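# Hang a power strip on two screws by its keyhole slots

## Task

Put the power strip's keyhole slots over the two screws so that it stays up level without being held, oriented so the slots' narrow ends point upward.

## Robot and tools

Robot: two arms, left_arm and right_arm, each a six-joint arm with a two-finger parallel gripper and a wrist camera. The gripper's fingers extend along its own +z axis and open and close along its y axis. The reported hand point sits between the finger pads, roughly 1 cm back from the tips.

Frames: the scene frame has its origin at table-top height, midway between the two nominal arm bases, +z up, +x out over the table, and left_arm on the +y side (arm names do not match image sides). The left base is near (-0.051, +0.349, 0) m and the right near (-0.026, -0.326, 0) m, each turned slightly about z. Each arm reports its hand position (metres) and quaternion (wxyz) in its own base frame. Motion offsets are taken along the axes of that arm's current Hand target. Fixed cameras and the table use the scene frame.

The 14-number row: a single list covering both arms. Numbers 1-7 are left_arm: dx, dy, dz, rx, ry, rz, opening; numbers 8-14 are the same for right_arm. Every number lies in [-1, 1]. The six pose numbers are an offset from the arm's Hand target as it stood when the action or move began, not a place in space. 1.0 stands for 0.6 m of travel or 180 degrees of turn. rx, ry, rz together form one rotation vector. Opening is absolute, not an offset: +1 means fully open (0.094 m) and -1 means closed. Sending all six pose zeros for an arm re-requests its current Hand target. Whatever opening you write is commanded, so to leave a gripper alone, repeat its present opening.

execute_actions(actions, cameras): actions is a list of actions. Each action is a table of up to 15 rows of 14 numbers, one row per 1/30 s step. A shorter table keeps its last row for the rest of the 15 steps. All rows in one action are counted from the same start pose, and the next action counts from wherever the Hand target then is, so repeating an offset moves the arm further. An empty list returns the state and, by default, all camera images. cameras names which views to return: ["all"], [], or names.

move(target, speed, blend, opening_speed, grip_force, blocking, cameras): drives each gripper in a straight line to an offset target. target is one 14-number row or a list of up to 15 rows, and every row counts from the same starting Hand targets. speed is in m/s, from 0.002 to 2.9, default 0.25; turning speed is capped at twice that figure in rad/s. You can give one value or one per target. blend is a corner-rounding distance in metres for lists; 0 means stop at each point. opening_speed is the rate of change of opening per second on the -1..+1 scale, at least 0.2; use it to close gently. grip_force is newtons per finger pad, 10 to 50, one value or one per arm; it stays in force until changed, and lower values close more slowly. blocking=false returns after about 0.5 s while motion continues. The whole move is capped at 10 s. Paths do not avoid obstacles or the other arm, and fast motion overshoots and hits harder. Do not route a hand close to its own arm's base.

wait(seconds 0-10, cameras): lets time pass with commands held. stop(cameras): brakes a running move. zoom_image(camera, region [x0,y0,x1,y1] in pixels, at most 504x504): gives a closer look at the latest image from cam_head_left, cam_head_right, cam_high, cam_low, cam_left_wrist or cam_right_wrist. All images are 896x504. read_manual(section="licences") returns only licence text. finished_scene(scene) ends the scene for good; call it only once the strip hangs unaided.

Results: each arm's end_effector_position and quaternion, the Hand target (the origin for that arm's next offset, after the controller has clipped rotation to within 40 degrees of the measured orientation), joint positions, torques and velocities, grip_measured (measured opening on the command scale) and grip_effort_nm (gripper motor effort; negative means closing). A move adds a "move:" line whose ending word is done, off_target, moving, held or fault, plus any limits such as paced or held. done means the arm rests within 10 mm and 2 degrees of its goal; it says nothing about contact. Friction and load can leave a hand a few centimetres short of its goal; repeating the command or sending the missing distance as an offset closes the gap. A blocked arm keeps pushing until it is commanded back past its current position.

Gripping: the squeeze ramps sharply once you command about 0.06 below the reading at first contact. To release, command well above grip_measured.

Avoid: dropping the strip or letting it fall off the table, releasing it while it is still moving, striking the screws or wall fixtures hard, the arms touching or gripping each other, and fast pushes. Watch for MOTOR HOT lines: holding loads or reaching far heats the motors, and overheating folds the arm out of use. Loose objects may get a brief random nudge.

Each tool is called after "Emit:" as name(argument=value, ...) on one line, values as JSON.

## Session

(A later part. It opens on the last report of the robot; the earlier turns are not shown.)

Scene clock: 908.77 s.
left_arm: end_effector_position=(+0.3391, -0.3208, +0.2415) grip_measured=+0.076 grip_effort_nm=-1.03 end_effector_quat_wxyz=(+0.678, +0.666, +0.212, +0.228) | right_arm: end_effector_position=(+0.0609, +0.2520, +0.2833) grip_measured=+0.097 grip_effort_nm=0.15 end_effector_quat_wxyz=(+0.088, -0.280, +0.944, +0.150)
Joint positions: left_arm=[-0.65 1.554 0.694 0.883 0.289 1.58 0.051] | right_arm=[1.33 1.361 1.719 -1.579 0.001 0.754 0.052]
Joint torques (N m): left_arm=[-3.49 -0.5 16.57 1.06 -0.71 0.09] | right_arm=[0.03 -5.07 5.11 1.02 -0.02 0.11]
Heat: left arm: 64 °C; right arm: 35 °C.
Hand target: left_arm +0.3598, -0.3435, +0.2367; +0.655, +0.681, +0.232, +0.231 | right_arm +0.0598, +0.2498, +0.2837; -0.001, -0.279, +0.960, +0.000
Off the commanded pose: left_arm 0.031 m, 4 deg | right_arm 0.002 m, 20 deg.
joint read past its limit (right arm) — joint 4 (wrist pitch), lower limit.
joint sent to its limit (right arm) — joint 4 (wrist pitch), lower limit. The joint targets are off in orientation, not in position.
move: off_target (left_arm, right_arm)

Emit:
move(target=[0,0.03,-0.03,-0.016,-0.006,-0.007,-0.4,0,0,0,0,0,0,0.1], speed=0.04)

Emit:
move(target=[0,0.02,-0.01,-0.012,0,0,-0.4,0,0,0,0,0,0,0.1], speed=0.04)

Scene clock: 914.53 s.
left_arm: end_effector_position=(+0.3385, -0.3205, +0.2420) grip_measured=+0.076 grip_effort_nm=-1.03 end_effector_quat_wxyz=(+0.675, +0.669, +0.220, +0.220) | right_arm: end_effector_position=(+0.0609, +0.2520, +0.2833) grip_measured=+0.097 grip_effort_nm=0.15 end_effector_quat_wxyz=(+0.088, -0.280, +0.944, +0.150)
Joint positions: left_arm=[-0.65 1.541 0.7 0.849 0.289 1.566 0.051] | right_arm=[1.33 1.361 1.719 -1.579 0.001 0.754 0.052]
Joint torques (N m): left_arm=[-1.29 -4.74 13.29 1.53 -0.31 -0.11] | right_arm=[0.14 -5.07 5.18 1.01 -0.02 0.11]
Heat: left arm: 62 °C; right arm: 35 °C.
Hand target: left_arm +0.3489, -0.3300, +0.2554; +0.677, +0.664, +0.227, +0.223 | right_arm +0.0598, +0.2498, +0.2837; -0.001, -0.279, +0.960, +0.000
Off the commanded pose: left_arm 0.019 m, 1 deg | right_arm 0.002 m, 20 deg.
joint read past its limit (right arm) — joint 4 (wrist pitch), lower limit.
joint sent to its limit (right arm) — joint 4 (wrist pitch), lower limit. The joint targets are off in orientation, not in position.
move: off_target (left_arm, right_arm)

Scene clock: 915.23 s.
left_arm: end_effector_position=(+0.3383, -0.3202, +0.2424) grip_measured=+0.076 grip_effort_nm=-1.03 end_effector_quat_wxyz=(+0.675, +0.669, +0.221, +0.219) | right_arm: end_effector_position=(+0.0609, +0.2520, +0.2833) grip_measured=+0.097 grip_effort_nm=0.15 end_effector_quat_wxyz=(+0.088, -0.280, +0.944, +0.150)
Joint positions: left_arm=[-0.65 1.538 0.7 0.846 0.288 1.563 0.051] | right_arm=[1.33 1.361 1.719 -1.579 0.001 0.754 0.052]
Joint torques (N m): left_arm=[-0.75 -6.74 11.97 1.81 -0.25 -0.18] | right_arm=[0.05 -5.14 5.24 1 0 0.09]
Heat: left arm: 62 °C; right arm: 35 °C.
Hand target: left_arm +0.3453, -0.3249, +0.2672; +0.689, +0.651, +0.223, +0.227 | right_arm +0.0598, +0.2498, +0.2837; -0.001, -0.279, +0.960, +0.000
Off the commanded pose: left_arm 0.026 m, 3 deg | right_arm 0.002 m, 20 deg.
joint read past its limit (right arm) — joint 4 (wrist pitch), lower limit.
joint sent to its limit (right arm) — joint 4 (wrist pitch), lower limit. The joint targets are off in orientation, not in position.
move: off_target (left_arm, right_arm)

Emit:
move(target=[[0,-0.01,-0.012,0.003,-0.005,0,-0.4,0,0,0,0,0,0,0.1],[0,-0.01,0.016,0.003,-0.005,0,-0.4,0,0,0,0,0,0,0.1]], speed=0.05)

Emit:
move(target=[[0,-0.01,-0.022,0.003,0,0,-0.4,0,0,0,0,0,0,0.1],[0,-0.01,0.006,0.003,0,0,-0.4,0,0,0,0,0,0,0.1]], speed=0.05)

Emit:
move(target=[[0,-0.01,-0.022,0.003,0,0,-0.4,0,0,0,0,0,0,0.1],[0,-0.01,0.006,0.003,0,0,-0.4,0,0,0,0,0,0,0.1]], speed=0.05)

Scene clock: 921.27 s.
left_arm: end_effector_position=(+0.3378, -0.3209, +0.2415) grip_measured=+0.076 grip_effort_nm=-1.02 end_effector_quat_wxyz=(+0.674, +0.672, +0.219, +0.215) | right_arm: end_effector_position=(+0.0609, +0.2520, +0.2833) grip_measured=+0.097 grip_effort_nm=0.15 end_effector_quat_wxyz=(+0.088, -0.280, +0.944, +0.150)
Joint positions: left_arm=[-0.647 1.538 0.703 0.836 0.3 1.563 0.051] | right_arm=[1.33 1.361 1.719 -1.579 0.001 0.754 0.052]
Joint torques (N m): left_arm=[-0.94 -3.32 14.06 1.97 -0.2 -0.16] | right_arm=[0.06 -5.05 5.24 1 -0.02 0.11]
Heat: left arm: 62 °C; right arm: 35 °C.
Hand target: left_arm +0.3512, -0.3329, +0.2618; +0.688, +0.656, +0.218, +0.221 | right_arm +0.0598, +0.2498, +0.2837; -0.001, -0.279, +0.960, +0.000
Off the commanded pose: left_arm 0.027 m, 3 deg | right_arm 0.002 m, 20 deg.
joint read past its limit (right arm) — joint 4 (wrist pitch), lower limit.
joint sent to its limit (right arm) — joint 4 (wrist pitch), lower limit. The joint targets are off in orientation, not in position.
move: off_target (left_arm, right_arm)

Scene clock: 922.57 s.
left_arm: end_effector_position=(+0.3380, -0.3213, +0.2411) grip_measured=+0.076 grip_effort_nm=-1.03 end_effector_quat_wxyz=(+0.676, +0.672, +0.216, +0.213) | right_arm: end_effector_position=(+0.0609, +0.2520, +0.2833) grip_measured=+0.097 grip_effort_nm=0.15 end_effector_quat_wxyz=(+0.088, -0.280, +0.944, +0.150)
Joint positions: left_arm=[-0.644 1.544 0.703 0.845 0.309 1.563 0.051] | right_arm=[1.33 1.361 1.719 -1.579 0.001 0.754 0.052]
Joint torques (N m): left_arm=[-1.61 -2.09 14.48 1.94 -0.33 -0.13] | right_arm=[0.2 -5.08 5.18 0.99 -0.01 0.12]
Heat: left arm: 62 °C; right arm: 35 °C.
Hand target: left_arm +0.3534, -0.3361, +0.2559; +0.685, +0.659, +0.220, +0.220 | right_arm +0.0598, +0.2498, +0.2837; -0.001, -0.279, +0.960, +0.000
Off the commanded pose: left_arm 0.026 m, 2 deg | right_arm 0.002 m, 20 deg.
joint read past its limit (right arm) — joint 4 (wrist pitch), lower limit.
joint sent to its limit (right arm) — joint 4 (wrist pitch), lower limit. The joint targets are off in orientation, not in position.
move: off_target (left_arm, right_arm)

Scene clock: 923.93 s.
left_arm: end_effector_position=(+0.3383, -0.3215, +0.2409) grip_measured=+0.076 grip_effort_nm=-1.03 end_effector_quat_wxyz=(+0.678, +0.671, +0.213, +0.212) | right_arm: end_effector_position=(+0.0609, +0.2520, +0.2833) grip_measured=+0.097 grip_effort_nm=0.15 end_effector_quat_wxyz=(+0.088, -0.280, +0.944, +0.150)
Joint positions: left_arm=[-0.64 1.551 0.703 0.857 0.321 1.564 0.051] | right_arm=[1.33 1.361 1.719 -1.579 0.001 0.754 0.052]
Joint torques (N m): left_arm=[-2.39 -0.95 14.8 1.88 -0.5 -0.11] | right_arm=[0.09 -5.07 5.22 1.02 0 0.1]
Heat: left arm: 62 °C; right arm: 35 °C.
Hand target: left_arm +0.3557, -0.3392, +0.2500; +0.682, +0.662, +0.221, +0.219 | right_arm +0.0598, +0.2498, +0.2837; -0.001, -0.279, +0.960, +0.000
Off the commanded pose: left_arm 0.026 m, 2 deg | right_arm 0.002 m, 20 deg.
joint read past its limit (right arm) — joint 4 (wrist pitch), lower limit.
joint sent to its limit (right arm) — joint 4 (wrist pitch), lower limit. The joint targets are off in orientation, not in position.
move: off_target (left_arm, right_arm)

Emit:
move(target=[[0.004,-0.012,-0.026,0.003,0.004,0,-0.4,0,0,0,0,0,0,0.1],[0.006,-0.012,0.002,0.003,0.004,0,-0.4,0,0,0,0,0,0,0.1]], speed=0.05)

Emit:
move(target=[[0.004,-0.012,-0.026,0.003,0,0,-0.4,0,0,0,0,0,0,0.1],[0.004,-0.012,0.002,0.003,0,0,-0.4,0,0,0,0,0,0,0.1]], speed=0.05)

Emit:
move(target=[[0.004,-0.012,-0.026,0.003,0,0,-0.4,0,0,0,0,0,0,0.1],[0.004,-0.012,0.002,0.003,0,0,-0.4,0,0,0,0,0,0,0.1]], speed=0.05, cameras=["cam_head_left","cam_head_right"])

Emit:
zoom_image(camera="cam_head_left", region=[350, 180, 435, 270])

Emit:
zoom_image(camera="cam_head_right", region=[350, 180, 435, 270])

Scene clock: 932.53 s.
left_arm: end_effector_position=(+0.3386, -0.3216, +0.2408) grip_measured=+0.076 grip_effort_nm=-1.03 end_effector_quat_wxyz=(+0.682, +0.669, +0.209, +0.211) | right_arm: end_effector_position=(+0.0609, +0.2520, +0.2833) grip_measured=+0.097 grip_effort_nm=0.15 end_effector_quat_wxyz=(+0.088, -0.280, +0.944, +0.150)
Joint positions: left_arm=[-0.635 1.56 0.701 0.878 0.334 1.562 0.051] | right_arm=[1.33 1.361 1.719 -1.579 0.001 0.754 0.052]
Joint torques (N m): left_arm=[-2.58 -0.39 14.53 1.79 -0.71 -0.06] | right_arm=[0.17 -5.08 5.24 1.01 -0.02 0.1]
Heat: left arm: 62 °C; right arm: 35 °C.
Hand target: left_arm +0.3593, -0.3381, +0.2430; +0.677, +0.664, +0.226, +0.222 | right_arm +0.0598, +0.2498, +0.2837; -0.001, -0.279, +0.960, +0.000
Off the commanded pose: left_arm 0.027 m, 2 deg | right_arm 0.002 m, 20 deg.
joint read past its limit (right arm) — joint 4 (wrist pitch), lower limit.
joint sent to its limit (right arm) — joint 4 (wrist pitch), lower limit. The joint targets are off in orientation, not in position.
move: off_target (left_arm, right_arm)

Scene clock: 933.97 s.
left_arm: end_effector_position=(+0.3387, -0.3216, +0.2400) grip_measured=+0.076 grip_effort_nm=-1.03 end_effector_quat_wxyz=(+0.687, +0.667, +0.202, +0.208) | right_arm: end_effector_position=(+0.0609, +0.2520, +0.2833) grip_measured=+0.097 grip_effort_nm=0.15 end_effector_quat_wxyz=(+0.088, -0.280, +0.944, +0.150)
Joint positions: left_arm=[-0.627 1.574 0.697 0.909 0.355 1.56 0.051] | right_arm=[1.33 1.361 1.719 -1.579 0.001 0.754 0.052]
Joint torques (N m): left_arm=[-2.7 -0.16 14.34 1.59 -0.84 -0.01] | right_arm=[0.05 -5.01 5.24 0.96 -0.03 0.09]
Heat: left arm: 62 °C; right arm: 35 °C.
Hand target: left_arm +0.3620, -0.3378, +0.2355; +0.674, +0.667, +0.227, +0.221 | right_arm +0.0598, +0.2498, +0.2837; -0.001, -0.279, +0.960, +0.000
Off the commanded pose: left_arm 0.029 m, 3 deg | right_arm 0.002 m, 20 deg.
joint read past its limit (right arm) — joint 4 (wrist pitch), lower limit.
joint sent to its limit (right arm) — joint 4 (wrist pitch), lower limit. The joint targets are off in orientation, not in position.
move: off_target (left_arm, right_arm)

Scene clock: 935.47 s.
left_arm: end_effector_position=(+0.3388, -0.3216, +0.2395) grip_measured=+0.076 grip_effort_nm=-1.03 end_effector_quat_wxyz=(+0.693, +0.663, +0.196, +0.206) | right_arm: end_effector_position=(+0.0609, +0.2520, +0.2833) grip_measured=+0.097 grip_effort_nm=0.15 end_effector_quat_wxyz=(+0.088, -0.280, +0.944, +0.150)
Joint positions: left_arm=[-0.62 1.59 0.691 0.947 0.373 1.556 0.051] | right_arm=[1.33 1.361 1.719 -1.579 0.001 0.754 0.052]
Joint torques (N m): left_arm=[-2.7 -0.16 14.19 1.37 -0.94 0.06] | right_arm=[0.25 -5.04 5.08 1.01 0.01 0.13]
Heat: left arm: 62 °C; right arm: 35 °C.
Hand target: left_arm +0.3645, -0.3374, +0.2285; +0.671, +0.670, +0.228, +0.220 | right_arm +0.0598, +0.2498, +0.2837; -0.001, -0.279, +0.960, +0.000
Off the commanded pose: left_arm 0.032 m, 5 deg | right_arm 0.002 m, 20 deg.
joint read past its limit (right arm) — joint 4 (wrist pitch), lower limit.
joint sent to its limit (right arm) — joint 4 (wrist pitch), lower limit. The joint targets are off in orientation, not in position.
move: off_target (left_arm, right_arm)
Images, in order (width x height): cam_head_left 896x504, cam_head_right 896x504.

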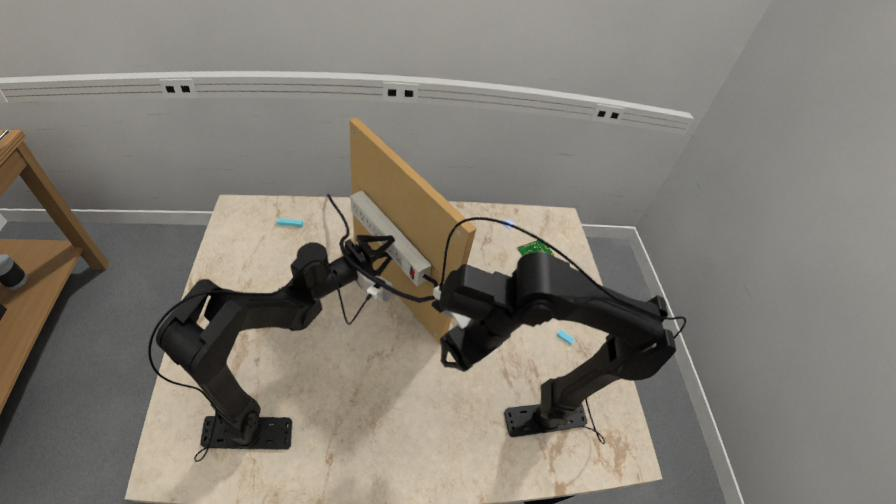

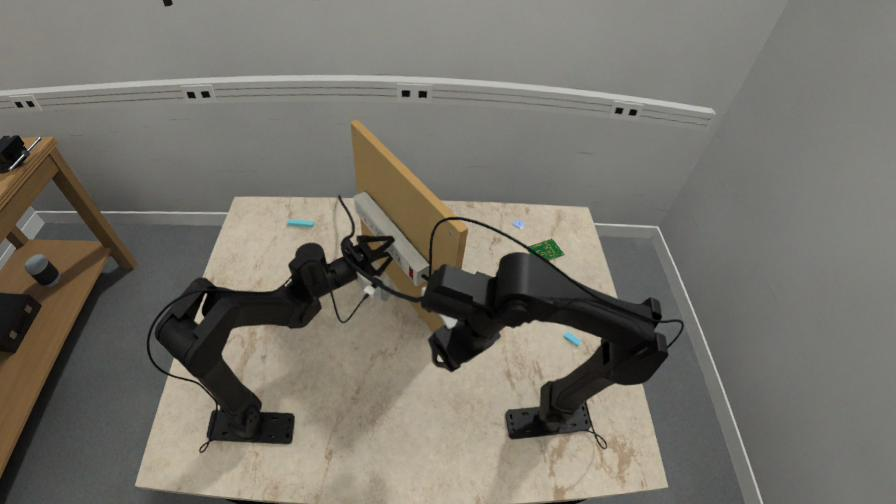

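Scaled by 5.600 from the camera's 896x504 image, which has a finer 1280x720 frame.

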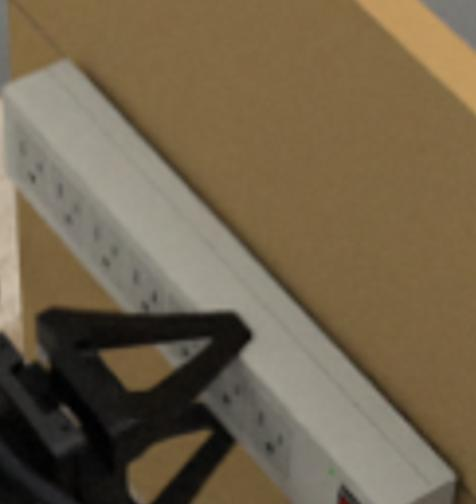

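Scaled by 5.600 from the camera's 896x504 image, which has a finer 1280x720 frame.

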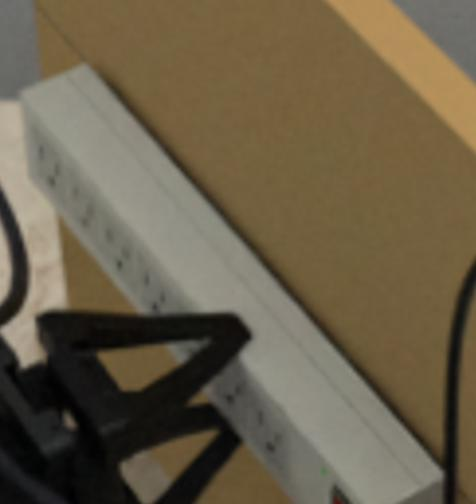

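Emit:
move(target=[0.0,0.02,-0.040,0.0,0.004,-0.004,-0.4,0,0,0,0,0,0,0.1], speed=0.05)

Scene clock: 941.27 s.
left_arm: end_effector_position=(+0.3401, -0.3180, +0.2397) grip_measured=+0.076 grip_effort_nm=-1.03 end_effector_quat_wxyz=(+0.683, +0.665, +0.213, +0.214) | right_arm: end_effector_position=(+0.0609, +0.2520, +0.2833) grip_measured=+0.097 grip_effort_nm=0.15 end_effector_quat_wxyz=(+0.088, -0.280, +0.944, +0.150)
Joint positions: left_arm=[-0.629 1.561 0.689 0.897 0.328 1.556 0.051] | right_arm=[1.33 1.361 1.719 -1.579 0.001 0.754 0.052]
Joint torques (N m): left_arm=[-0.49 -6.13 10.15 1.34 -0.5 -0.08] | right_arm=[0.17 -4.98 5.2 0.99 0 0.09]
Heat: left arm: 61 °C; right arm: 35 °C.
Hand target: left_arm +0.3502, -0.3182, +0.2405; +0.671, +0.668, +0.236, +0.220 | right_arm +0.0598, +0.2498, +0.2837; -0.001, -0.279, +0.960, +0.000
Off the commanded pose: left_arm 0.010 m, 3 deg | right_arm 0.002 m, 20 deg.
joint read past its limit (right arm) — joint 4 (wrist pitch), lower limit.
joint sent to its limit (right arm) — joint 4 (wrist pitch), lower limit. The joint targets are off in orientation, not in position.
move: off_target (left_arm, right_arm)

Emit:
move(target=[0,-0.008,0.0,0.006,-0.002,0.001,-0.4,0,0,0,0,0,0,0.1], speed=0.04)

Scene clock: 943.77 s.
left_arm: end_effector_position=(+0.3401, -0.3180, +0.2393) grip_measured=+0.076 grip_effort_nm=-1.03 end_effector_quat_wxyz=(+0.682, +0.666, +0.213, +0.214) | right_arm: end_effector_position=(+0.0609, +0.2520, +0.2833) grip_measured=+0.097 grip_effort_nm=0.15 end_effector_quat_wxyz=(+0.088, -0.280, +0.944, +0.150)
Joint positions: left_arm=[-0.629 1.561 0.689 0.896 0.328 1.558 0.051] | right_arm=[1.33 1.361 1.719 -1.579 0.001 0.754 0.052]
Joint torques (N m): left_arm=[-0.14 -6.01 10.19 1.17 -0.4 -0.02] | right_arm=[0.2 -5.07 5.23 1.01 0 0.1]
Heat: left arm: 61 °C; right arm: 35 °C.
Hand target: left_arm +0.3501, -0.3183, +0.2357; +0.665, +0.675, +0.235, +0.216 | right_arm +0.0598, +0.2498, +0.2837; -0.001, -0.279, +0.960, +0.000
Off the commanded pose: left_arm 0.011 m, 3 deg | right_arm 0.002 m, 20 deg.
joint read past its limit (right arm) — joint 4 (wrist pitch), lower limit.
joint sent to its limit (right arm) — joint 4 (wrist pitch), lower limit. The joint targets are off in orientation, not in position.
move: off_target (left_arm, right_arm)

Push in here.

Emit:
move(target=[0.001,-0.004,0.022,0.004,-0.003,0.001,-0.4,0,0,0,0,0,0,0.1], speed=0.04)

Emit:
move(target=[0.001,-0.014,0.005,0.005,0,0.001,-0.4,0,0,0,0,0,0,0.1], speed=0.04)

Scene clock: 946.03 s.
left_arm: end_effector_position=(+0.3383, -0.3207, +0.2395) grip_measured=+0.076 grip_effort_nm=-1.03 end_effector_quat_wxyz=(+0.682, +0.670, +0.207, +0.208) | right_arm: end_effector_position=(+0.0609, +0.2520, +0.2833) grip_measured=+0.097 grip_effort_nm=0.15 end_effector_quat_wxyz=(+0.088, -0.280, +0.944, +0.150)
Joint positions: left_arm=[-0.629 1.561 0.697 0.882 0.346 1.561 0.051] | right_arm=[1.33 1.361 1.719 -1.579 0.001 0.754 0.052]
Joint torques (N m): left_arm=[-0.59 -2.58 13.42 1.16 -0.53 0.02] | right_arm=[0.14 -5.12 5.19 1.03 -0.02 0.1]
Heat: left arm: 60 °C; right arm: 35 °C.
Hand target: left_arm +0.3585, -0.3284, +0.2330; +0.661, +0.681, +0.232, +0.213 | right_arm +0.0598, +0.2498, +0.2837; -0.001, -0.279, +0.960, +0.000
Off the commanded pose: left_arm 0.023 m, 4 deg | right_arm 0.002 m, 20 deg.
joint read past its limit (right arm) — joint 4 (wrist pitch), lower limit.
joint sent to its limit (right arm) — joint 4 (wrist pitch), lower limit. The joint targets are off in orientation, not in position.
move: off_target (left_arm, right_arm)

Scene clock: 946.80 s.
left_arm: end_effector_position=(+0.3384, -0.3209, +0.2390) grip_measured=+0.076 grip_effort_nm=-1.03 end_effector_quat_wxyz=(+0.682, +0.670, +0.204, +0.208) | right_arm: end_effector_position=(+0.0609, +0.2520, +0.2833) grip_measured=+0.097 grip_effort_nm=0.15 end_effector_quat_wxyz=(+0.088, -0.280, +0.944, +0.150)
Joint positions: left_arm=[-0.627 1.565 0.697 0.887 0.352 1.564 0.051] | right_arm=[1.33 1.361 1.719 -1.579 0.001 0.754 0.052]
Joint torques (N m): left_arm=[-0.83 -1.42 13.19 1.15 -0.58 0.07] | right_arm=[0.09 -5.12 5.11 1.03 -0.02 0.11]
Heat: left arm: 60 °C; right arm: 35 °C.
Hand target: left_arm +0.3605, -0.3303, +0.2245; +0.656, +0.686, +0.233, +0.212 | right_arm +0.0598, +0.2498, +0.2837; -0.001, -0.279, +0.960, +0.000
Off the commanded pose: left_arm 0.028 m, 5 deg | right_arm 0.002 m, 20 deg.
joint read past its limit (right arm) — joint 4 (wrist pitch), lower limit.
joint sent to its limit (right arm) — joint 4 (wrist pitch), lower limit. The joint targets are off in orientation, not in position.
move: off_target (left_arm, right_arm)

Emit:
move(target=[[0.03,0.004,-0.020,0,0.006,0,-0.4,0,0,0,0,0,0,0.1],[0.03,0.004,0.008,0,0.006,0,-0.4,0,0,0,0,0,0,0.1]], speed=0.06)

Emit:
move(target=[[0.02,-0.004,-0.032,0,0.006,0,-0.4,0,0,0,0,0,0,0.1],[0.01,-0.004,0.003,0,0.006,0,-0.4,0,0,0,0,0,0,0.1]], speed=0.06)

Scene clock: 951.07 s.
left_arm: end_effector_position=(+0.3392, -0.3206, +0.2387) grip_measured=+0.076 grip_effort_nm=-1.03 end_effector_quat_wxyz=(+0.687, +0.676, +0.186, +0.191) | right_arm: end_effector_position=(+0.0609, +0.2520, +0.2833) grip_measured=+0.097 grip_effort_nm=0.15 end_effector_quat_wxyz=(+0.088, -0.280, +0.944, +0.150)
Joint positions: left_arm=[-0.596 1.581 0.712 0.888 0.434 1.565 0.051] | right_arm=[1.33 1.361 1.719 -1.579 0.001 0.754 0.052]
Joint torques (N m): left_arm=[0.28 -1.25 14.22 1.05 -1.18 0.08] | right_arm=[0.23 -5 5.16 1 0 0.11]
Heat: left arm: 59 °C; right arm: 35 °C.
Hand target: left_arm +0.3780, -0.3234, +0.2263; +0.653, +0.684, +0.239, +0.218 | right_arm +0.0598, +0.2498, +0.2837; -0.001, -0.279, +0.960, +0.000
Off the commanded pose: left_arm 0.041 m, 8 deg | right_arm 0.002 m, 20 deg.
joint read past its limit (right arm) — joint 4 (wrist pitch), lower limit.
joint sent to its limit (right arm) — joint 4 (wrist pitch), lower limit. The joint targets are off in orientation, not in position.
move: off_target (left_arm, right_arm)

Scene clock: 952.67 s.
left_arm: end_effector_position=(+0.3408, -0.3192, +0.2386) grip_measured=+0.076 grip_effort_nm=-1.03 end_effector_quat_wxyz=(+0.690, +0.675, +0.182, +0.189) | right_arm: end_effector_position=(+0.0609, +0.2520, +0.2833) grip_measured=+0.097 grip_effort_nm=0.15 end_effector_quat_wxyz=(+0.088, -0.280, +0.944, +0.150)
Joint positions: left_arm=[-0.584 1.591 0.714 0.904 0.456 1.564 0.051] | right_arm=[1.33 1.361 1.719 -1.579 0.001 0.754 0.052]
Joint torques (N m): left_arm=[-0.08 -1.21 13.9 1.02 -1.45 0.11] | right_arm=[0.14 -5.07 5.22 0.96 0.01 0.11]
Heat: left arm: 59 °C; right arm: 35 °C.
Hand target: left_arm +0.3837, -0.3211, +0.2238; +0.651, +0.682, +0.245, +0.225 | right_arm +0.0598, +0.2498, +0.2837; -0.001, -0.279, +0.960, +0.000
Off the commanded pose: left_arm 0.045 m, 10 deg | right_arm 0.002 m, 20 deg.
joint read past its limit (right arm) — joint 4 (wrist pitch), lower limit.
joint sent to its limit (right arm) — joint 4 (wrist pitch), lower limit. The joint targets are off in orientation, not in position.
move: off_target (left_arm, right_arm)

Emit:
move(target=[[-0.035,0.004,-0.035,0,0.01,0,-0.4,0,0,0,0,0,0,0.1],[-0.035,0.004,0.003,0,0.008,0,-0.4,0,0,0,0,0,0,0.1]], speed=0.06)

Emit:
wait(seconds=0, cameras=["cam_head_left","cam_head_right"])

Emit:
zoom_image(camera="cam_head_left", region=[350, 180, 440, 270])

Scene clock: 956.93 s.
left_arm: end_effector_position=(+0.3395, -0.3218, +0.2369) grip_measured=+0.076 grip_effort_nm=-1.03 end_effector_quat_wxyz=(+0.674, +0.674, +0.214, +0.213) | right_arm: end_effector_position=(+0.0609, +0.2520, +0.2833) grip_measured=+0.097 grip_effort_nm=0.15 end_effector_quat_wxyz=(+0.088, -0.280, +0.944, +0.150)
Joint positions: left_arm=[-0.64 1.559 0.703 0.856 0.318 1.57 0.051] | right_arm=[1.33 1.361 1.719 -1.579 0.001 0.754 0.052]
Joint torques (N m): left_arm=[-2.7 0.31 14.75 1.39 -1.16 0.02] | right_arm=[0.12 -5.12 5.16 0.99 -0.01 0.08]
Heat: left arm: 58 °C; right arm: 35 °C.
Hand target: left_arm +0.3685, -0.3358, +0.2264; +0.648, +0.679, +0.253, +0.233 | right_arm +0.0598, +0.2498, +0.2837; -0.001, -0.279, +0.960, +0.000
Off the commanded pose: left_arm 0.034 m, 6 deg | right_arm 0.002 m, 20 deg.
joint read past its limit (right arm) — joint 4 (wrist pitch), lower limit.
joint sent to its limit (right arm) — joint 4 (wrist pitch), lower limit. The joint targets are off in orientation, not in position.
move: off_target (left_arm, right_arm)

Scene clock: 956.93 s.
left_arm: end_effector_position=(+0.3395, -0.3218, +0.2369) grip_measured=+0.076 grip_effort_nm=-1.03 end_effector_quat_wxyz=(+0.674, +0.674, +0.214, +0.213) | right_arm: end_effector_position=(+0.0609, +0.2520, +0.2833) grip_measured=+0.097 grip_effort_nm=0.15 end_effector_quat_wxyz=(+0.088, -0.280, +0.944, +0.150)
Joint positions: left_arm=[-0.64 1.559 0.703 0.856 0.318 1.57 0.051] | right_arm=[1.33 1.361 1.719 -1.579 0.001 0.754 0.052]
Joint torques (N m): left_arm=[-2.7 0.31 14.75 1.39 -1.16 0.02] | right_arm=[0.12 -5.12 5.16 0.99 -0.01 0.08]
Heat: left arm: 58 °C; right arm: 35 °C.
Hand target: left_arm +0.3685, -0.3358, +0.2264; +0.648, +0.679, +0.253, +0.233 | right_arm +0.0598, +0.2498, +0.2837; -0.001, -0.279, +0.960, +0.000
Tool commands: left_gripper/opening=-0.4 right_gripper/opening=+0.1
Off the commanded pose: left_arm 0.034 m, 6 deg | right_arm 0.002 m, 20 deg.
Images, in order (width x height): cam_head_left 896x504, cam_head_right 896x504.

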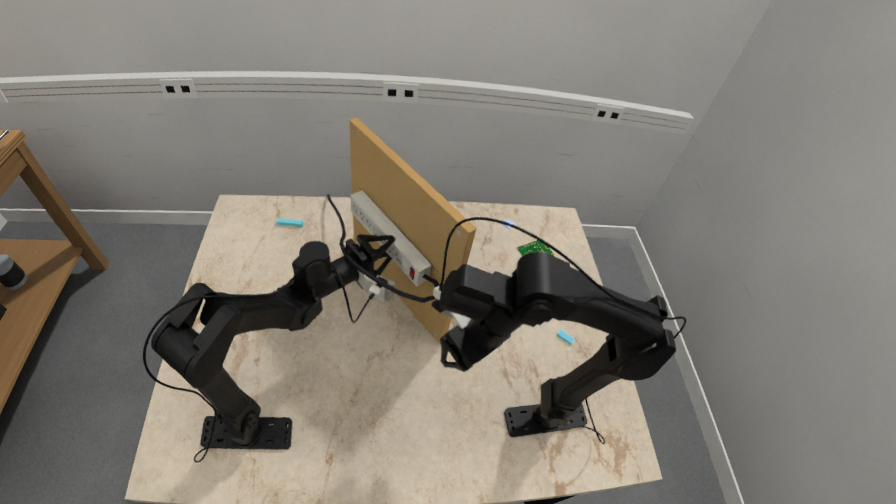

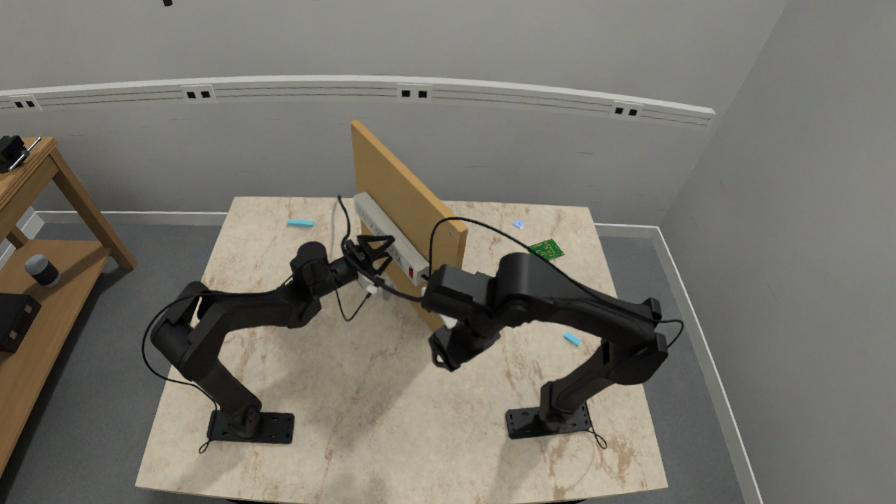

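Scaled by 5.600 from the camera's 896x504 image, which has a finer 1280x720 frame.

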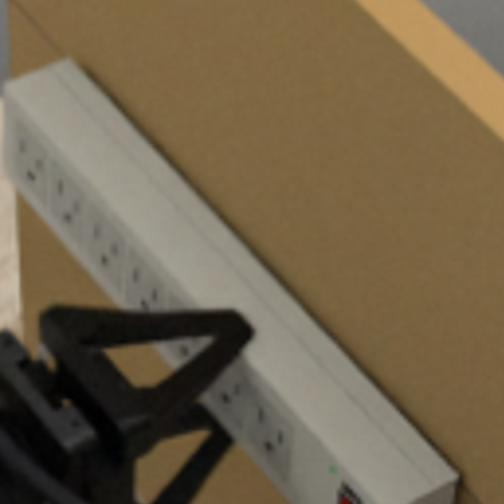

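Emit:
move(target=[0.012,-0.012,0.006,0.004,0,0,-0.4,0,0,0,0,0,0,0.1], speed=0.04)

Emit:
move(target=[0.006,-0.02,0,0.002,0,0,-0.4,0,0,0,0,0,0,0.1], speed=0.04)

Emit:
move(target=[0.00,-0.03,0,0.002,0,0,-0.4,0,0,0,0,0,0,0.1], speed=0.04)

Scene clock: 960.97 s.
left_arm: end_effector_position=(+0.3400, -0.3218, +0.2355) grip_measured=+0.076 grip_effort_nm=-1.03 end_effector_quat_wxyz=(+0.680, +0.674, +0.203, +0.205) | right_arm: end_effector_position=(+0.0609, +0.2520, +0.2833) grip_measured=+0.097 grip_effort_nm=0.15 end_effector_quat_wxyz=(+0.088, -0.280, +0.944, +0.150)
Joint positions: left_arm=[-0.623 1.577 0.703 0.883 0.362 1.569 0.051] | right_arm=[1.33 1.361 1.719 -1.579 0.001 0.754 0.052]
Joint torques (N m): left_arm=[-2.15 0.66 14.76 1.21 -1.37 0.08] | right_arm=[0.03 -5.05 5.22 0.96 0 0.08]
Heat: left arm: 58 °C; right arm: 35 °C.
Hand target: left_arm +0.3760, -0.3337, +0.2188; +0.644, +0.683, +0.255, +0.232 | right_arm +0.0598, +0.2498, +0.2837; -0.001, -0.279, +0.960, +0.000
Off the commanded pose: left_arm 0.041 m, 8 deg | right_arm 0.002 m, 20 deg.
joint read past its limit (right arm) — joint 4 (wrist pitch), lower limit.
joint sent to its limit (right arm) — joint 4 (wrist pitch), lower limit. The joint targets are off in orientation, not in position.
move: off_target (left_arm, right_arm)

Scene clock: 962.00 s.
left_arm: end_effector_position=(+0.3402, -0.3218, +0.2348) grip_measured=+0.076 grip_effort_nm=-1.03 end_effector_quat_wxyz=(+0.689, +0.668, +0.193, +0.202) | right_arm: end_effector_position=(+0.0609, +0.2520, +0.2833) grip_measured=+0.097 grip_effort_nm=0.15 end_effector_quat_wxyz=(+0.088, -0.280, +0.944, +0.150)
Joint positions: left_arm=[-0.612 1.601 0.695 0.941 0.392 1.561 0.051] | right_arm=[1.33 1.361 1.719 -1.579 0.001 0.754 0.052]
Joint torques (N m): left_arm=[-2.04 0.36 13.05 1 -1.52 0.19] | right_arm=[0.18 -5.03 5.34 1.02 -0.03 0.11]
Heat: left arm: 58 °C; right arm: 35 °C.
Hand target: left_arm +0.3781, -0.3309, +0.2068; +0.642, +0.685, +0.256, +0.231 | right_arm +0.0598, +0.2498, +0.2837; -0.001, -0.279, +0.960, +0.000
Off the commanded pose: left_arm 0.048 m, 10 deg | right_arm 0.002 m, 20 deg.
joint read past its limit (right arm) — joint 4 (wrist pitch), lower limit.
joint sent to its limit (right arm) — joint 4 (wrist pitch), lower limit. The joint targets are off in orientation, not in position.
move: off_target (left_arm, right_arm)

Scene clock: 963.07 s.
left_arm: end_effector_position=(+0.3393, -0.3209, +0.2359) grip_measured=+0.076 grip_effort_nm=-1.03 end_effector_quat_wxyz=(+0.712, +0.645, +0.183, +0.211) | right_arm: end_effector_position=(+0.0609, +0.2520, +0.2833) grip_measured=+0.097 grip_effort_nm=0.15 end_effector_quat_wxyz=(+0.088, -0.280, +0.944, +0.150)
Joint positions: left_arm=[-0.612 1.653 0.663 1.1 0.392 1.54 0.051] | right_arm=[1.33 1.361 1.719 -1.579 0.001 0.754 0.052]
Joint torques (N m): left_arm=[-1.8 -0.96 11.03 0.31 -1.46 0.43] | right_arm=[0.13 -4.86 5.33 0.99 -0.01 0.08]
Heat: left arm: 57 °C; right arm: 35 °C.
Hand target: left_arm +0.3772, -0.3300, +0.1890; +0.640, +0.687, +0.256, +0.230 | right_arm +0.0598, +0.2498, +0.2837; -0.001, -0.279, +0.960, +0.000
Off the commanded pose: left_arm 0.061 m, 13 deg | right_arm 0.002 m, 20 deg.
joint read past its limit (right arm) — joint 4 (wrist pitch), lower limit.
joint sent to its limit (right arm) — joint 4 (wrist pitch), lower limit. The joint targets are off in orientation, not in position.
move: off_target (left_arm, right_arm)

Emit:
move(target=[-0.02,0.055,-0.03,-0.008,-0.004,0,-0.4,0,0,0,0,0,0,0.1], speed=0.05)

Emit:
move(target=[-0.01,0.01,-0.035,-0.00,-0.008,0.002,-0.4,0,0,0,0,0,0,0.1], speed=0.04)

Scene clock: 969.03 s.
left_arm: end_effector_position=(+0.3385, -0.3204, +0.2382) grip_measured=+0.076 grip_effort_nm=-1.03 end_effector_quat_wxyz=(+0.688, +0.660, +0.208, +0.217) | right_arm: end_effector_position=(+0.0609, +0.2520, +0.2833) grip_measured=+0.097 grip_effort_nm=0.15 end_effector_quat_wxyz=(+0.088, -0.280, +0.944, +0.150)
Joint positions: left_arm=[-0.637 1.579 0.678 0.944 0.321 1.558 0.051] | right_arm=[1.33 1.361 1.719 -1.579 0.001 0.754 0.052]
Joint torques (N m): left_arm=[-1.68 -4.04 12.01 0.78 -0.95 0.12] | right_arm=[-0.03 -5.2 5.22 0.97 0 0.09]
Heat: left arm: 56 °C; right arm: 35 °C.
Hand target: left_arm +0.3584, -0.3257, +0.2233; +0.650, +0.681, +0.250, +0.229 | right_arm +0.0598, +0.2498, +0.2837; -0.001, -0.279, +0.960, +0.000
Off the commanded pose: left_arm 0.025 m, 7 deg | right_arm 0.002 m, 20 deg.
joint read past its limit (right arm) — joint 4 (wrist pitch), lower limit.
joint sent to its limit (right arm) — joint 4 (wrist pitch), lower limit. The joint targets are off in orientation, not in position.
move: off_target (left_arm, right_arm)

Scene clock: 970.33 s.
left_arm: end_effector_position=(+0.3400, -0.3106, +0.1989) grip_measured=+0.076 grip_effort_nm=-1.03 end_effector_quat_wxyz=(+0.620, +0.711, +0.262, +0.202) | right_arm: end_effector_position=(+0.0609, +0.2520, +0.2833) grip_measured=+0.097 grip_effort_nm=0.15 end_effector_quat_wxyz=(+0.088, -0.280, +0.944, +0.150)
Joint positions: left_arm=[-0.642 1.535 0.679 0.701 0.259 1.572 0.051] | right_arm=[1.33 1.361 1.719 -1.579 0.001 0.754 0.052]
Joint torques (N m): left_arm=[-0.46 -8.09 8.08 2.67 -0.01 0.04] | right_arm=[0.12 -5.08 5.16 1.01 -0.04 0.11]
Heat: left arm: 56 °C; right arm: 35 °C.
Hand target: left_arm +0.3407, -0.3135, +0.2305; +0.652, +0.684, +0.239, +0.223 | right_arm +0.0598, +0.2498, +0.2837; -0.001, -0.279, +0.960, +0.000
Off the commanded pose: left_arm 0.032 m, 6 deg | right_arm 0.002 m, 20 deg.
joint read past its limit (right arm) — joint 4 (wrist pitch), lower limit.
joint sent to its limit (right arm) — joint 4 (wrist pitch), lower limit. The joint targets are off in orientation, not in position.
move: off_target (left_arm, right_arm)

Emit:
move(target=[-0.004,0.075,0.00,-0.047,-0.012,0.010,-0.4,0,0,0,0,0,0,0.1], speed=0.08)

Scene clock: 983.00 s.
left_arm: end_effector_position=(+0.3384, -0.3141, +0.2184) grip_measured=+0.076 grip_effort_nm=-1.03 end_effector_quat_wxyz=(+0.649, +0.693, +0.237, +0.207) | right_arm: end_effector_position=(+0.0609, +0.2520, +0.2833) grip_measured=+0.097 grip_effort_nm=0.15 end_effector_quat_wxyz=(+0.088, -0.280, +0.944, +0.150)
Joint positions: left_arm=[-0.637 1.535 0.679 0.781 0.295 1.573 0.051] | right_arm=[1.33 1.361 1.719 -1.579 0.001 0.754 0.052]
Joint torques (N m): left_arm=[0.34 -9.1 10.13 3.05 0.15 -0.05] | right_arm=[0.17 -4.9 5.18 0.98 0.01 0.11]
Heat: left arm: 63 °C; right arm: 35 °C.
Hand target: left_arm +0.3404, -0.3167, +0.2755; +0.702, +0.642, +0.199, +0.237 | right_arm +0.0598, +0.2498, +0.2837; -0.001, -0.279, +0.960, +0.000
Off the commanded pose: left_arm 0.057 m, 10 deg | right_arm 0.002 m, 20 deg.
joint read past its limit (right arm) — joint 4 (wrist pitch), lower limit.
joint sent to its limit (right arm) — joint 4 (wrist pitch), lower limit. The joint targets are off in orientation, not in position.
move: off_target (left_arm, right_arm)

Emit:
move(target=[0,0.012,0.006,-0.017,-0.006,0.006,-0.4,0,0,0,0,0,0,0.1], speed=0.05)

Scene clock: 986.03 s.
left_arm: end_effector_position=(+0.3386, -0.3148, +0.2362) grip_measured=+0.076 grip_effort_nm=-1.03 end_effector_quat_wxyz=(+0.674, +0.672, +0.216, +0.217) | right_arm: end_effector_position=(+0.0609, +0.2520, +0.2833) grip_measured=+0.097 grip_effort_nm=0.15 end_effector_quat_wxyz=(+0.088, -0.280, +0.944, +0.150)
Joint positions: left_arm=[-0.628 1.542 0.679 0.866 0.321 1.57 0.051] | right_arm=[1.33 1.361 1.719 -1.579 0.001 0.754 0.052]
Joint torques (N m): left_arm=[0.23 -6.65 10.7 2.99 0.12 -0.03] | right_arm=[0.13 -5.07 5.07 0.99 0.02 0.11]
Heat: left arm: 64 °C; right arm: 35 °C.
Hand target: left_arm +0.3421, -0.3190, +0.2830; +0.718, +0.627, +0.180, +0.243 | right_arm +0.0598, +0.2498, +0.2837; -0.001, -0.279, +0.960, +0.000
Off the commanded pose: left_arm 0.047 m, 9 deg | right_arm 0.002 m, 20 deg.
joint read past its limit (right arm) — joint 4 (wrist pitch), lower limit.
joint sent to its limit (right arm) — joint 4 (wrist pitch), lower limit. The joint targets are off in orientation, not in position.
move: off_target (left_arm, right_arm)

Emit:
move(target=[0.003,-0.006,0.022,0.003,0,0,-0.4,0,0,0,0,0,0,0.1], speed=0.04)

Scene clock: 988.10 s.
left_arm: end_effector_position=(+0.3416, -0.3173, +0.2344) grip_measured=+0.076 grip_effort_nm=-1.03 end_effector_quat_wxyz=(+0.676, +0.673, +0.212, +0.213) | right_arm: end_effector_position=(+0.0609, +0.2520, +0.2833) grip_measured=+0.097 grip_effort_nm=0.15 end_effector_quat_wxyz=(+0.088, -0.280, +0.944, +0.150)
Joint positions: left_arm=[-0.622 1.566 0.693 0.877 0.339 1.57 0.051] | right_arm=[1.33 1.361 1.719 -1.579 0.001 0.754 0.052]
Joint torques (N m): left_arm=[-1.13 -5.31 13.35 2.78 -0.12 -0.01] | right_arm=[0.16 -5.18 5.2 1.02 0 0.08]
Heat: left arm: 65 °C; right arm: 35 °C.
Hand target: left_arm +0.3513, -0.3291, +0.2815; +0.715, +0.630, +0.181, +0.242 | right_arm +0.0598, +0.2498, +0.2837; -0.001, -0.279, +0.960, +0.000
Off the commanded pose: left_arm 0.049 m, 8 deg | right_arm 0.002 m, 20 deg.
joint read past its limit (right arm) — joint 4 (wrist pitch), lower limit.
joint sent to its limit (right arm) — joint 4 (wrist pitch), lower limit. The joint targets are off in orientation, not in position.
move: off_target (left_arm, right_arm)

Emit:
move(target=[0,-0.004,0.016,0.002,0,0,-0.4,0,0,0,0,0,0,0.1], speed=0.04, cameras=["cam_head_left"])

Emit:
zoom_image(camera="cam_head_left", region=[350, 180, 440, 270])

Scene clock: 990.93 s.
left_arm: end_effector_position=(+0.3419, -0.3178, +0.2341) grip_measured=+0.076 grip_effort_nm=-1.03 end_effector_quat_wxyz=(+0.678, +0.672, +0.209, +0.212) | right_arm: end_effector_position=(+0.0609, +0.2520, +0.2833) grip_measured=+0.097 grip_effort_nm=0.15 end_effector_quat_wxyz=(+0.088, -0.280, +0.944, +0.150)
Joint positions: left_arm=[-0.62 1.573 0.693 0.889 0.346 1.569 0.051] | right_arm=[1.33 1.361 1.719 -1.579 0.001 0.754 0.052]
Joint torques (N m): left_arm=[-2.25 -3.85 15.83 2.58 -0.3 0.01] | right_arm=[0.13 -5.01 5.12 1.03 -0.02 0.11]
Heat: left arm: 66 °C; right arm: 35 °C.
Hand target: left_arm +0.3570, -0.3371, +0.2805; +0.713, +0.633, +0.182, +0.241 | right_arm +0.0598, +0.2498, +0.2837; -0.001, -0.279, +0.960, +0.000
Off the commanded pose: left_arm 0.052 m, 8 deg | right_arm 0.002 m, 20 deg.
joint read past its limit (right arm) — joint 4 (wrist pitch), lower limit.
joint sent to its limit (right arm) — joint 4 (wrist pitch), lower limit. The joint targets are off in orientation, not in position.
move: off_target (left_arm, right_arm)
Images, in order (width x height): cam_head_left 896x504.

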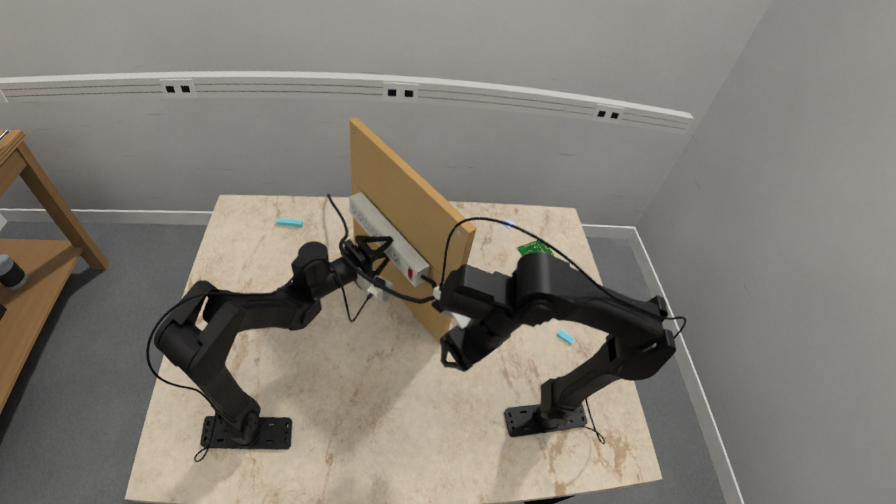

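Scaled by 5.600 from the camera's 896x504 image, which has a finer 1280x720 frame.

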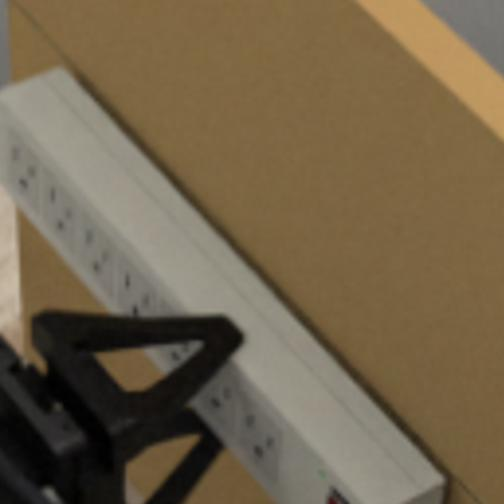

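Emit:
move(target=[[-0.006,0.0,-0.03,0,0,0,-0.4,0,0,0,0,0,0,0.1],[-0.020,0.020,-0.025,-0.002,0.0,0,-0.4,0,0,0,0,0,0,0.1]], speed=0.06)

Scene clock: 1000.07 s.
left_arm: end_effector_position=(+0.3396, -0.3184, +0.2352) grip_measured=+0.076 grip_effort_nm=-1.03 end_effector_quat_wxyz=(+0.672, +0.674, +0.218, +0.215) | right_arm: end_effector_position=(+0.0609, +0.2520, +0.2833) grip_measured=+0.097 grip_effort_nm=0.15 end_effector_quat_wxyz=(+0.088, -0.280, +0.944, +0.150)
Joint positions: left_arm=[-0.636 1.551 0.692 0.854 0.312 1.569 0.051] | right_arm=[1.33 1.361 1.719 -1.579 0.001 0.754 0.052]
Joint torques (N m): left_arm=[-2.89 -8.58 12.03 2.66 -0.17 0.01] | right_arm=[0.1 -5.07 5.04 1.02 -0.04 0.11]
Heat: left arm: 65 °C; right arm: 35 °C.
Hand target: left_arm +0.3373, -0.3309, +0.2897; +0.715, +0.630, +0.181, +0.242 | right_arm +0.0598, +0.2498, +0.2837; -0.001, -0.279, +0.960, +0.000
Off the commanded pose: left_arm 0.056 m, 9 deg | right_arm 0.002 m, 20 deg.
joint read past its limit (right arm) — joint 4 (wrist pitch), lower limit.
joint sent to its limit (right arm) — joint 4 (wrist pitch), lower limit. The joint targets are off in orientation, not in position.
move: off_target (left_arm, right_arm)

Emit:
move(target=[[0,0.0,-0.02,0,0,0,-0.4,0,0,0,0,0,0,0.1],[-0.015,0.010,-0.015,0,-0.0,0,-0.4,0,0,0,0,0,0,0.1]], speed=0.06)

Scene clock: 1003.47 s.
left_arm: end_effector_position=(+0.3296, -0.3238, +0.2436) grip_measured=+0.076 grip_effort_nm=-1.03 end_effector_quat_wxyz=(+0.673, +0.673, +0.217, +0.216) | right_arm: end_effector_position=(+0.0609, +0.2520, +0.2833) grip_measured=+0.097 grip_effort_nm=0.15 end_effector_quat_wxyz=(+0.088, -0.280, +0.944, +0.150)
Joint positions: left_arm=[-0.672 1.513 0.692 0.82 0.277 1.569 0.051] | right_arm=[1.33 1.361 1.719 -1.579 0.001 0.754 0.052]
Joint torques (N m): left_arm=[-1.52 -9.36 9.94 2.74 -0.04 0.07] | right_arm=[0.28 -5.03 5.16 1.02 0.01 0.1]
Heat: left arm: 66 °C; right arm: 35 °C.
Hand target: left_arm +0.3241, -0.3282, +0.2940; +0.715, +0.630, +0.181, +0.242 | right_arm +0.0598, +0.2498, +0.2837; -0.001, -0.279, +0.960, +0.000
Off the commanded pose: left_arm 0.051 m, 9 deg | right_arm 0.002 m, 20 deg.
joint read past its limit (right arm) — joint 4 (wrist pitch), lower limit.
joint sent to its limit (right arm) — joint 4 (wrist pitch), lower limit. The joint targets are off in orientation, not in position.
move: off_target (left_arm, right_arm)

Emit:
move(target=[0.008,0.004,0.02,0,0.0,0,-0.4,0,0,0,0,0,0,0.1], speed=0.04)

Scene clock: 1005.63 s.
left_arm: end_effector_position=(+0.3306, -0.3245, +0.2439) grip_measured=+0.076 grip_effort_nm=-1.03 end_effector_quat_wxyz=(+0.671, +0.676, +0.219, +0.215) | right_arm: end_effector_position=(+0.0609, +0.2520, +0.2833) grip_measured=+0.097 grip_effort_nm=0.15 end_effector_quat_wxyz=(+0.088, -0.280, +0.944, +0.150)
Joint positions: left_arm=[-0.672 1.512 0.702 0.801 0.276 1.57 0.051] | right_arm=[1.33 1.361 1.719 -1.579 0.001 0.754 0.052]
Joint torques (N m): left_arm=[-1.03 -6.82 13.14 2.76 0 0.06] | right_arm=[0.14 -5 5.16 0.99 0 0.1]
Heat: left arm: 66 °C; right arm: 35 °C.
Hand target: left_arm +0.3346, -0.3349, +0.2984; +0.715, +0.630, +0.181, +0.242 | right_arm +0.0598, +0.2498, +0.2837; -0.001, -0.279, +0.960, +0.000
Off the commanded pose: left_arm 0.056 m, 9 deg | right_arm 0.002 m, 20 deg.
joint read past its limit (right arm) — joint 4 (wrist pitch), lower limit.
joint sent to its limit (right arm) — joint 4 (wrist pitch), lower limit. The joint targets are off in orientation, not in position.
move: off_target (left_arm, right_arm)

Emit:
move(target=[0.012,0.009,0.01,-0.004,-0.003,0.002,-0.4,0,0,0,0,0,0,0.1], speed=0.04, cameras=["cam_head_left"])

Emit:
zoom_image(camera="cam_head_left", region=[350, 180, 440, 270])

Scene clock: 1008.60 s.
left_arm: end_effector_position=(+0.3321, -0.3246, +0.2448) grip_measured=+0.076 grip_effort_nm=-1.03 end_effector_quat_wxyz=(+0.669, +0.682, +0.211, +0.206) | right_arm: end_effector_position=(+0.0609, +0.2520, +0.2833) grip_measured=+0.097 grip_effort_nm=0.15 end_effector_quat_wxyz=(+0.088, -0.280, +0.944, +0.150)
Joint positions: left_arm=[-0.654 1.513 0.721 0.771 0.319 1.577 0.051] | right_arm=[1.33 1.361 1.719 -1.579 0.001 0.754 0.052]
Joint torques (N m): left_arm=[-0.51 -5.78 14.13 3.04 -0.1 -0.01] | right_arm=[0.23 -4.93 5.07 0.99 0.01 0.11]
Heat: left arm: 66 °C; right arm: 35 °C.
Hand target: left_arm +0.3433, -0.3352, +0.3048; +0.719, +0.628, +0.174, +0.242 | right_arm +0.0598, +0.2498, +0.2837; -0.001, -0.279, +0.960, +0.000
Off the commanded pose: left_arm 0.062 m, 10 deg | right_arm 0.002 m, 20 deg.
joint read past its limit (right arm) — joint 4 (wrist pitch), lower limit.
joint sent to its limit (right arm) — joint 4 (wrist pitch), lower limit. The joint targets are off in orientation, not in position.
move: off_target (left_arm, right_arm)
Images, in order (width x height): cam_head_left 896x504.

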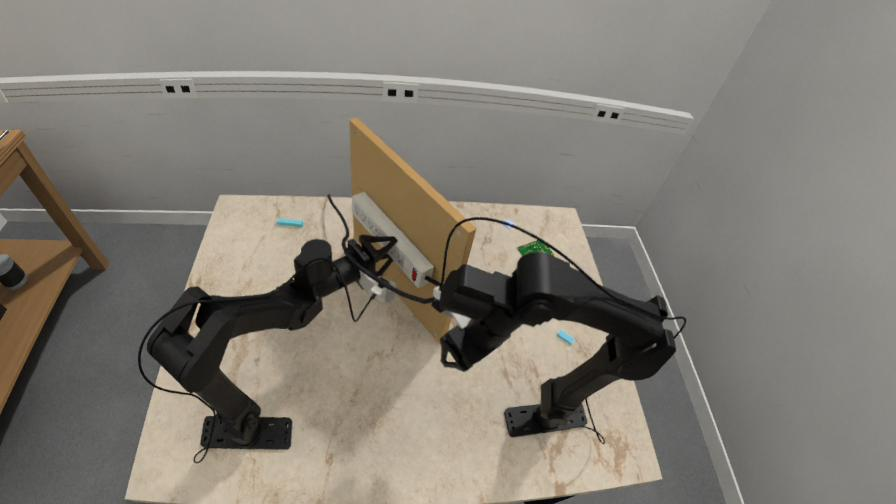

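Scaled by 5.600 from the camera's 896x504 image, which has a finer 1280x720 frame.

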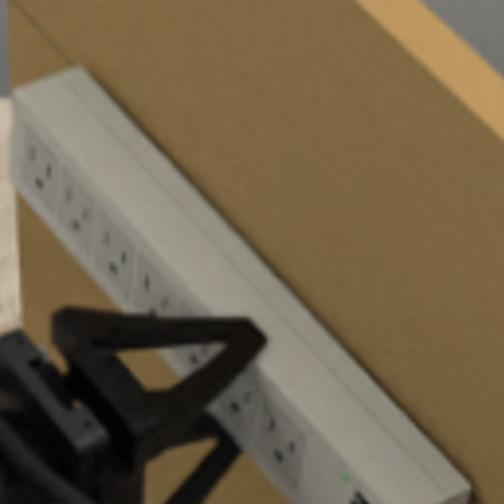

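Emit:
move(target=[0.014,0.014,-0.006,-0.008,-0.003,0.000,-0.4,0,0,0,0,0,0,0.1], speed=0.04)

Emit:
move(target=[0.008,0.010,0.004,-0.006,0,0.000,-0.4,0,0,0,0,0,0,0.1], speed=0.04)

Scene clock: 1012.73 s.
left_arm: end_effector_position=(+0.3365, -0.3225, +0.2496) grip_measured=+0.076 grip_effort_nm=-1.03 end_effector_quat_wxyz=(+0.674, +0.681, +0.204, +0.202) | right_arm: end_effector_position=(+0.0609, +0.2520, +0.2833) grip_measured=+0.097 grip_effort_nm=0.15 end_effector_quat_wxyz=(+0.088, -0.280, +0.944, +0.150)
Joint positions: left_arm=[-0.63 1.519 0.738 0.769 0.358 1.576 0.051] | right_arm=[1.33 1.361 1.719 -1.579 0.001 0.754 0.052]
Joint torques (N m): left_arm=[0.58 -6.68 13.01 3.22 -0.04 -0.12] | right_arm=[0.14 -5.09 5.26 1.03 -0.02 0.07]
Heat: left arm: 67 °C; right arm: 35 °C.
Hand target: left_arm +0.3472, -0.3266, +0.3130; +0.728, +0.620, +0.168, +0.242 | right_arm +0.0598, +0.2498, +0.2837; -0.001, -0.279, +0.960, +0.000
Off the commanded pose: left_arm 0.064 m, 11 deg | right_arm 0.002 m, 20 deg.
joint read past its limit (right arm) — joint 4 (wrist pitch), lower limit.
joint sent to its limit (right arm) — joint 4 (wrist pitch), lower limit. The joint targets are off in orientation, not in position.
move: off_target (left_arm, right_arm)

Scene clock: 1013.53 s.
left_arm: end_effector_position=(+0.3386, -0.3209, +0.2497) grip_measured=+0.076 grip_effort_nm=-1.03 end_effector_quat_wxyz=(+0.674, +0.681, +0.203, +0.199) | right_arm: end_effector_position=(+0.0609, +0.2520, +0.2833) grip_measured=+0.097 grip_effort_nm=0.15 end_effector_quat_wxyz=(+0.088, -0.280, +0.944, +0.150)
Joint positions: left_arm=[-0.618 1.523 0.743 0.769 0.376 1.572 0.051] | right_arm=[1.33 1.361 1.719 -1.579 0.001 0.754 0.052]
Joint torques (N m): left_arm=[0.65 -6.75 13.65 3.35 -0.08 -0.17] | right_arm=[0.14 -5.08 5.26 0.97 0 0.11]
Heat: left arm: 68 °C; right arm: 35 °C.
Hand target: left_arm +0.3515, -0.3253, +0.3196; +0.734, +0.613, +0.165, +0.243 | right_arm +0.0598, +0.2498, +0.2837; -0.001, -0.279, +0.960, +0.000
Off the commanded pose: left_arm 0.071 m, 12 deg | right_arm 0.002 m, 20 deg.
joint read past its limit (right arm) — joint 4 (wrist pitch), lower limit.
joint sent to its limit (right arm) — joint 4 (wrist pitch), lower limit. The joint targets are off in orientation, not in position.
move: off_target (left_arm, right_arm)

Emit:
move(target=[-0.018,-0.004,0.010,0.002,0.013,0.002,-0.4,0,0,0,0,0,0,0.1], speed=0.03)

Emit:
move(target=[-0.012,-0.004,0.005,0.002,0.003,0.00,-0.4,0,0,0,0,0,0,0.1], speed=0.03)

Emit:
move(target=[-0.012,-0.004,0.005,0.002,0.0,0.00,-0.4,0,0,0,0,0,0,0.1], speed=0.03)

Scene clock: 1017.70 s.
left_arm: end_effector_position=(+0.3369, -0.3237, +0.2500) grip_measured=+0.076 grip_effort_nm=-1.02 end_effector_quat_wxyz=(+0.671, +0.681, +0.211, +0.206) | right_arm: end_effector_position=(+0.0609, +0.2520, +0.2833) grip_measured=+0.097 grip_effort_nm=0.15 end_effector_quat_wxyz=(+0.088, -0.280, +0.944, +0.150)
Joint positions: left_arm=[-0.642 1.516 0.743 0.756 0.331 1.574 0.051] | right_arm=[1.33 1.361 1.719 -1.579 0.001 0.754 0.052]
Joint torques (N m): left_arm=[-3.02 -6.42 13.42 3.37 -0.63 -0.09] | right_arm=[0.08 -5.05 5.24 0.99 0 0.11]
Heat: left arm: 70 °C; right arm: 35 °C.
Hand target: left_arm +0.3461, -0.3366, +0.3179; +0.727, +0.610, +0.179, +0.257 | right_arm +0.0598, +0.2498, +0.2837; -0.001, -0.279, +0.960, +0.000
Off the commanded pose: left_arm 0.070 m, 12 deg | right_arm 0.002 m, 20 deg.
joint read past its limit (right arm) — joint 4 (wrist pitch), lower limit.
joint sent to its limit (right arm) — joint 4 (wrist pitch), lower limit. The joint targets are off in orientation, not in position.
move: off_target (left_arm, right_arm)

Scene clock: 1018.53 s.
left_arm: end_effector_position=(+0.3368, -0.3240, +0.2502) grip_measured=+0.076 grip_effort_nm=-1.03 end_effector_quat_wxyz=(+0.665, +0.680, +0.221, +0.215) | right_arm: end_effector_position=(+0.0609, +0.2520, +0.2833) grip_measured=+0.097 grip_effort_nm=0.15 end_effector_quat_wxyz=(+0.088, -0.280, +0.944, +0.150)
Joint positions: left_arm=[-0.66 1.506 0.742 0.74 0.284 1.576 0.051] | right_arm=[1.33 1.361 1.719 -1.579 0.001 0.754 0.052]
Joint torques (N m): left_arm=[-4.18 -5.34 13.57 3.46 -0.55 -0.04] | right_arm=[0.06 -4.93 5.18 1.02 0.01 0.12]
Heat: left arm: 71 °C; right arm: 35 °C.
Hand target: left_arm +0.3425, -0.3435, +0.3156; +0.725, +0.612, +0.183, +0.260 | right_arm +0.0598, +0.2498, +0.2837; -0.001, -0.279, +0.960, +0.000
Off the commanded pose: left_arm 0.069 m, 12 deg | right_arm 0.002 m, 20 deg.
joint read past its limit (right arm) — joint 4 (wrist pitch), lower limit.
joint sent to its limit (right arm) — joint 4 (wrist pitch), lower limit. The joint targets are off in orientation, not in position.
move: off_target (left_arm, right_arm)

Scene clock: 1019.50 s.
left_arm: end_effector_position=(+0.3367, -0.3243, +0.2503) grip_measured=+0.076 grip_effort_nm=-1.03 end_effector_quat_wxyz=(+0.660, +0.679, +0.231, +0.225) | right_arm: end_effector_position=(+0.0609, +0.2520, +0.2833) grip_measured=+0.097 grip_effort_nm=0.15 end_effector_quat_wxyz=(+0.088, -0.280, +0.944, +0.150)
Joint positions: left_arm=[-0.679 1.498 0.741 0.729 0.236 1.578 0.051] | right_arm=[1.33 1.361 1.719 -1.579 0.001 0.754 0.052]
Joint torques (N m): left_arm=[-4.82 -4.29 13.93 3.52 -0.32 0.01] | right_arm=[0.09 -5.08 5.31 1 0.01 0.09]
Heat: left arm: 71 °C; right arm: 35 °C.
Hand target: left_arm +0.3389, -0.3504, +0.3134; +0.723, +0.614, +0.184, +0.259 | right_arm +0.0598, +0.2498, +0.2837; -0.001, -0.279, +0.960, +0.000
Off the commanded pose: left_arm 0.068 m, 12 deg | right_arm 0.002 m, 20 deg.
joint read past its limit (right arm) — joint 4 (wrist pitch), lower limit.
joint sent to its limit (right arm) — joint 4 (wrist pitch), lower limit. The joint targets are off in orientation, not in position.
move: off_target (left_arm, right_arm)


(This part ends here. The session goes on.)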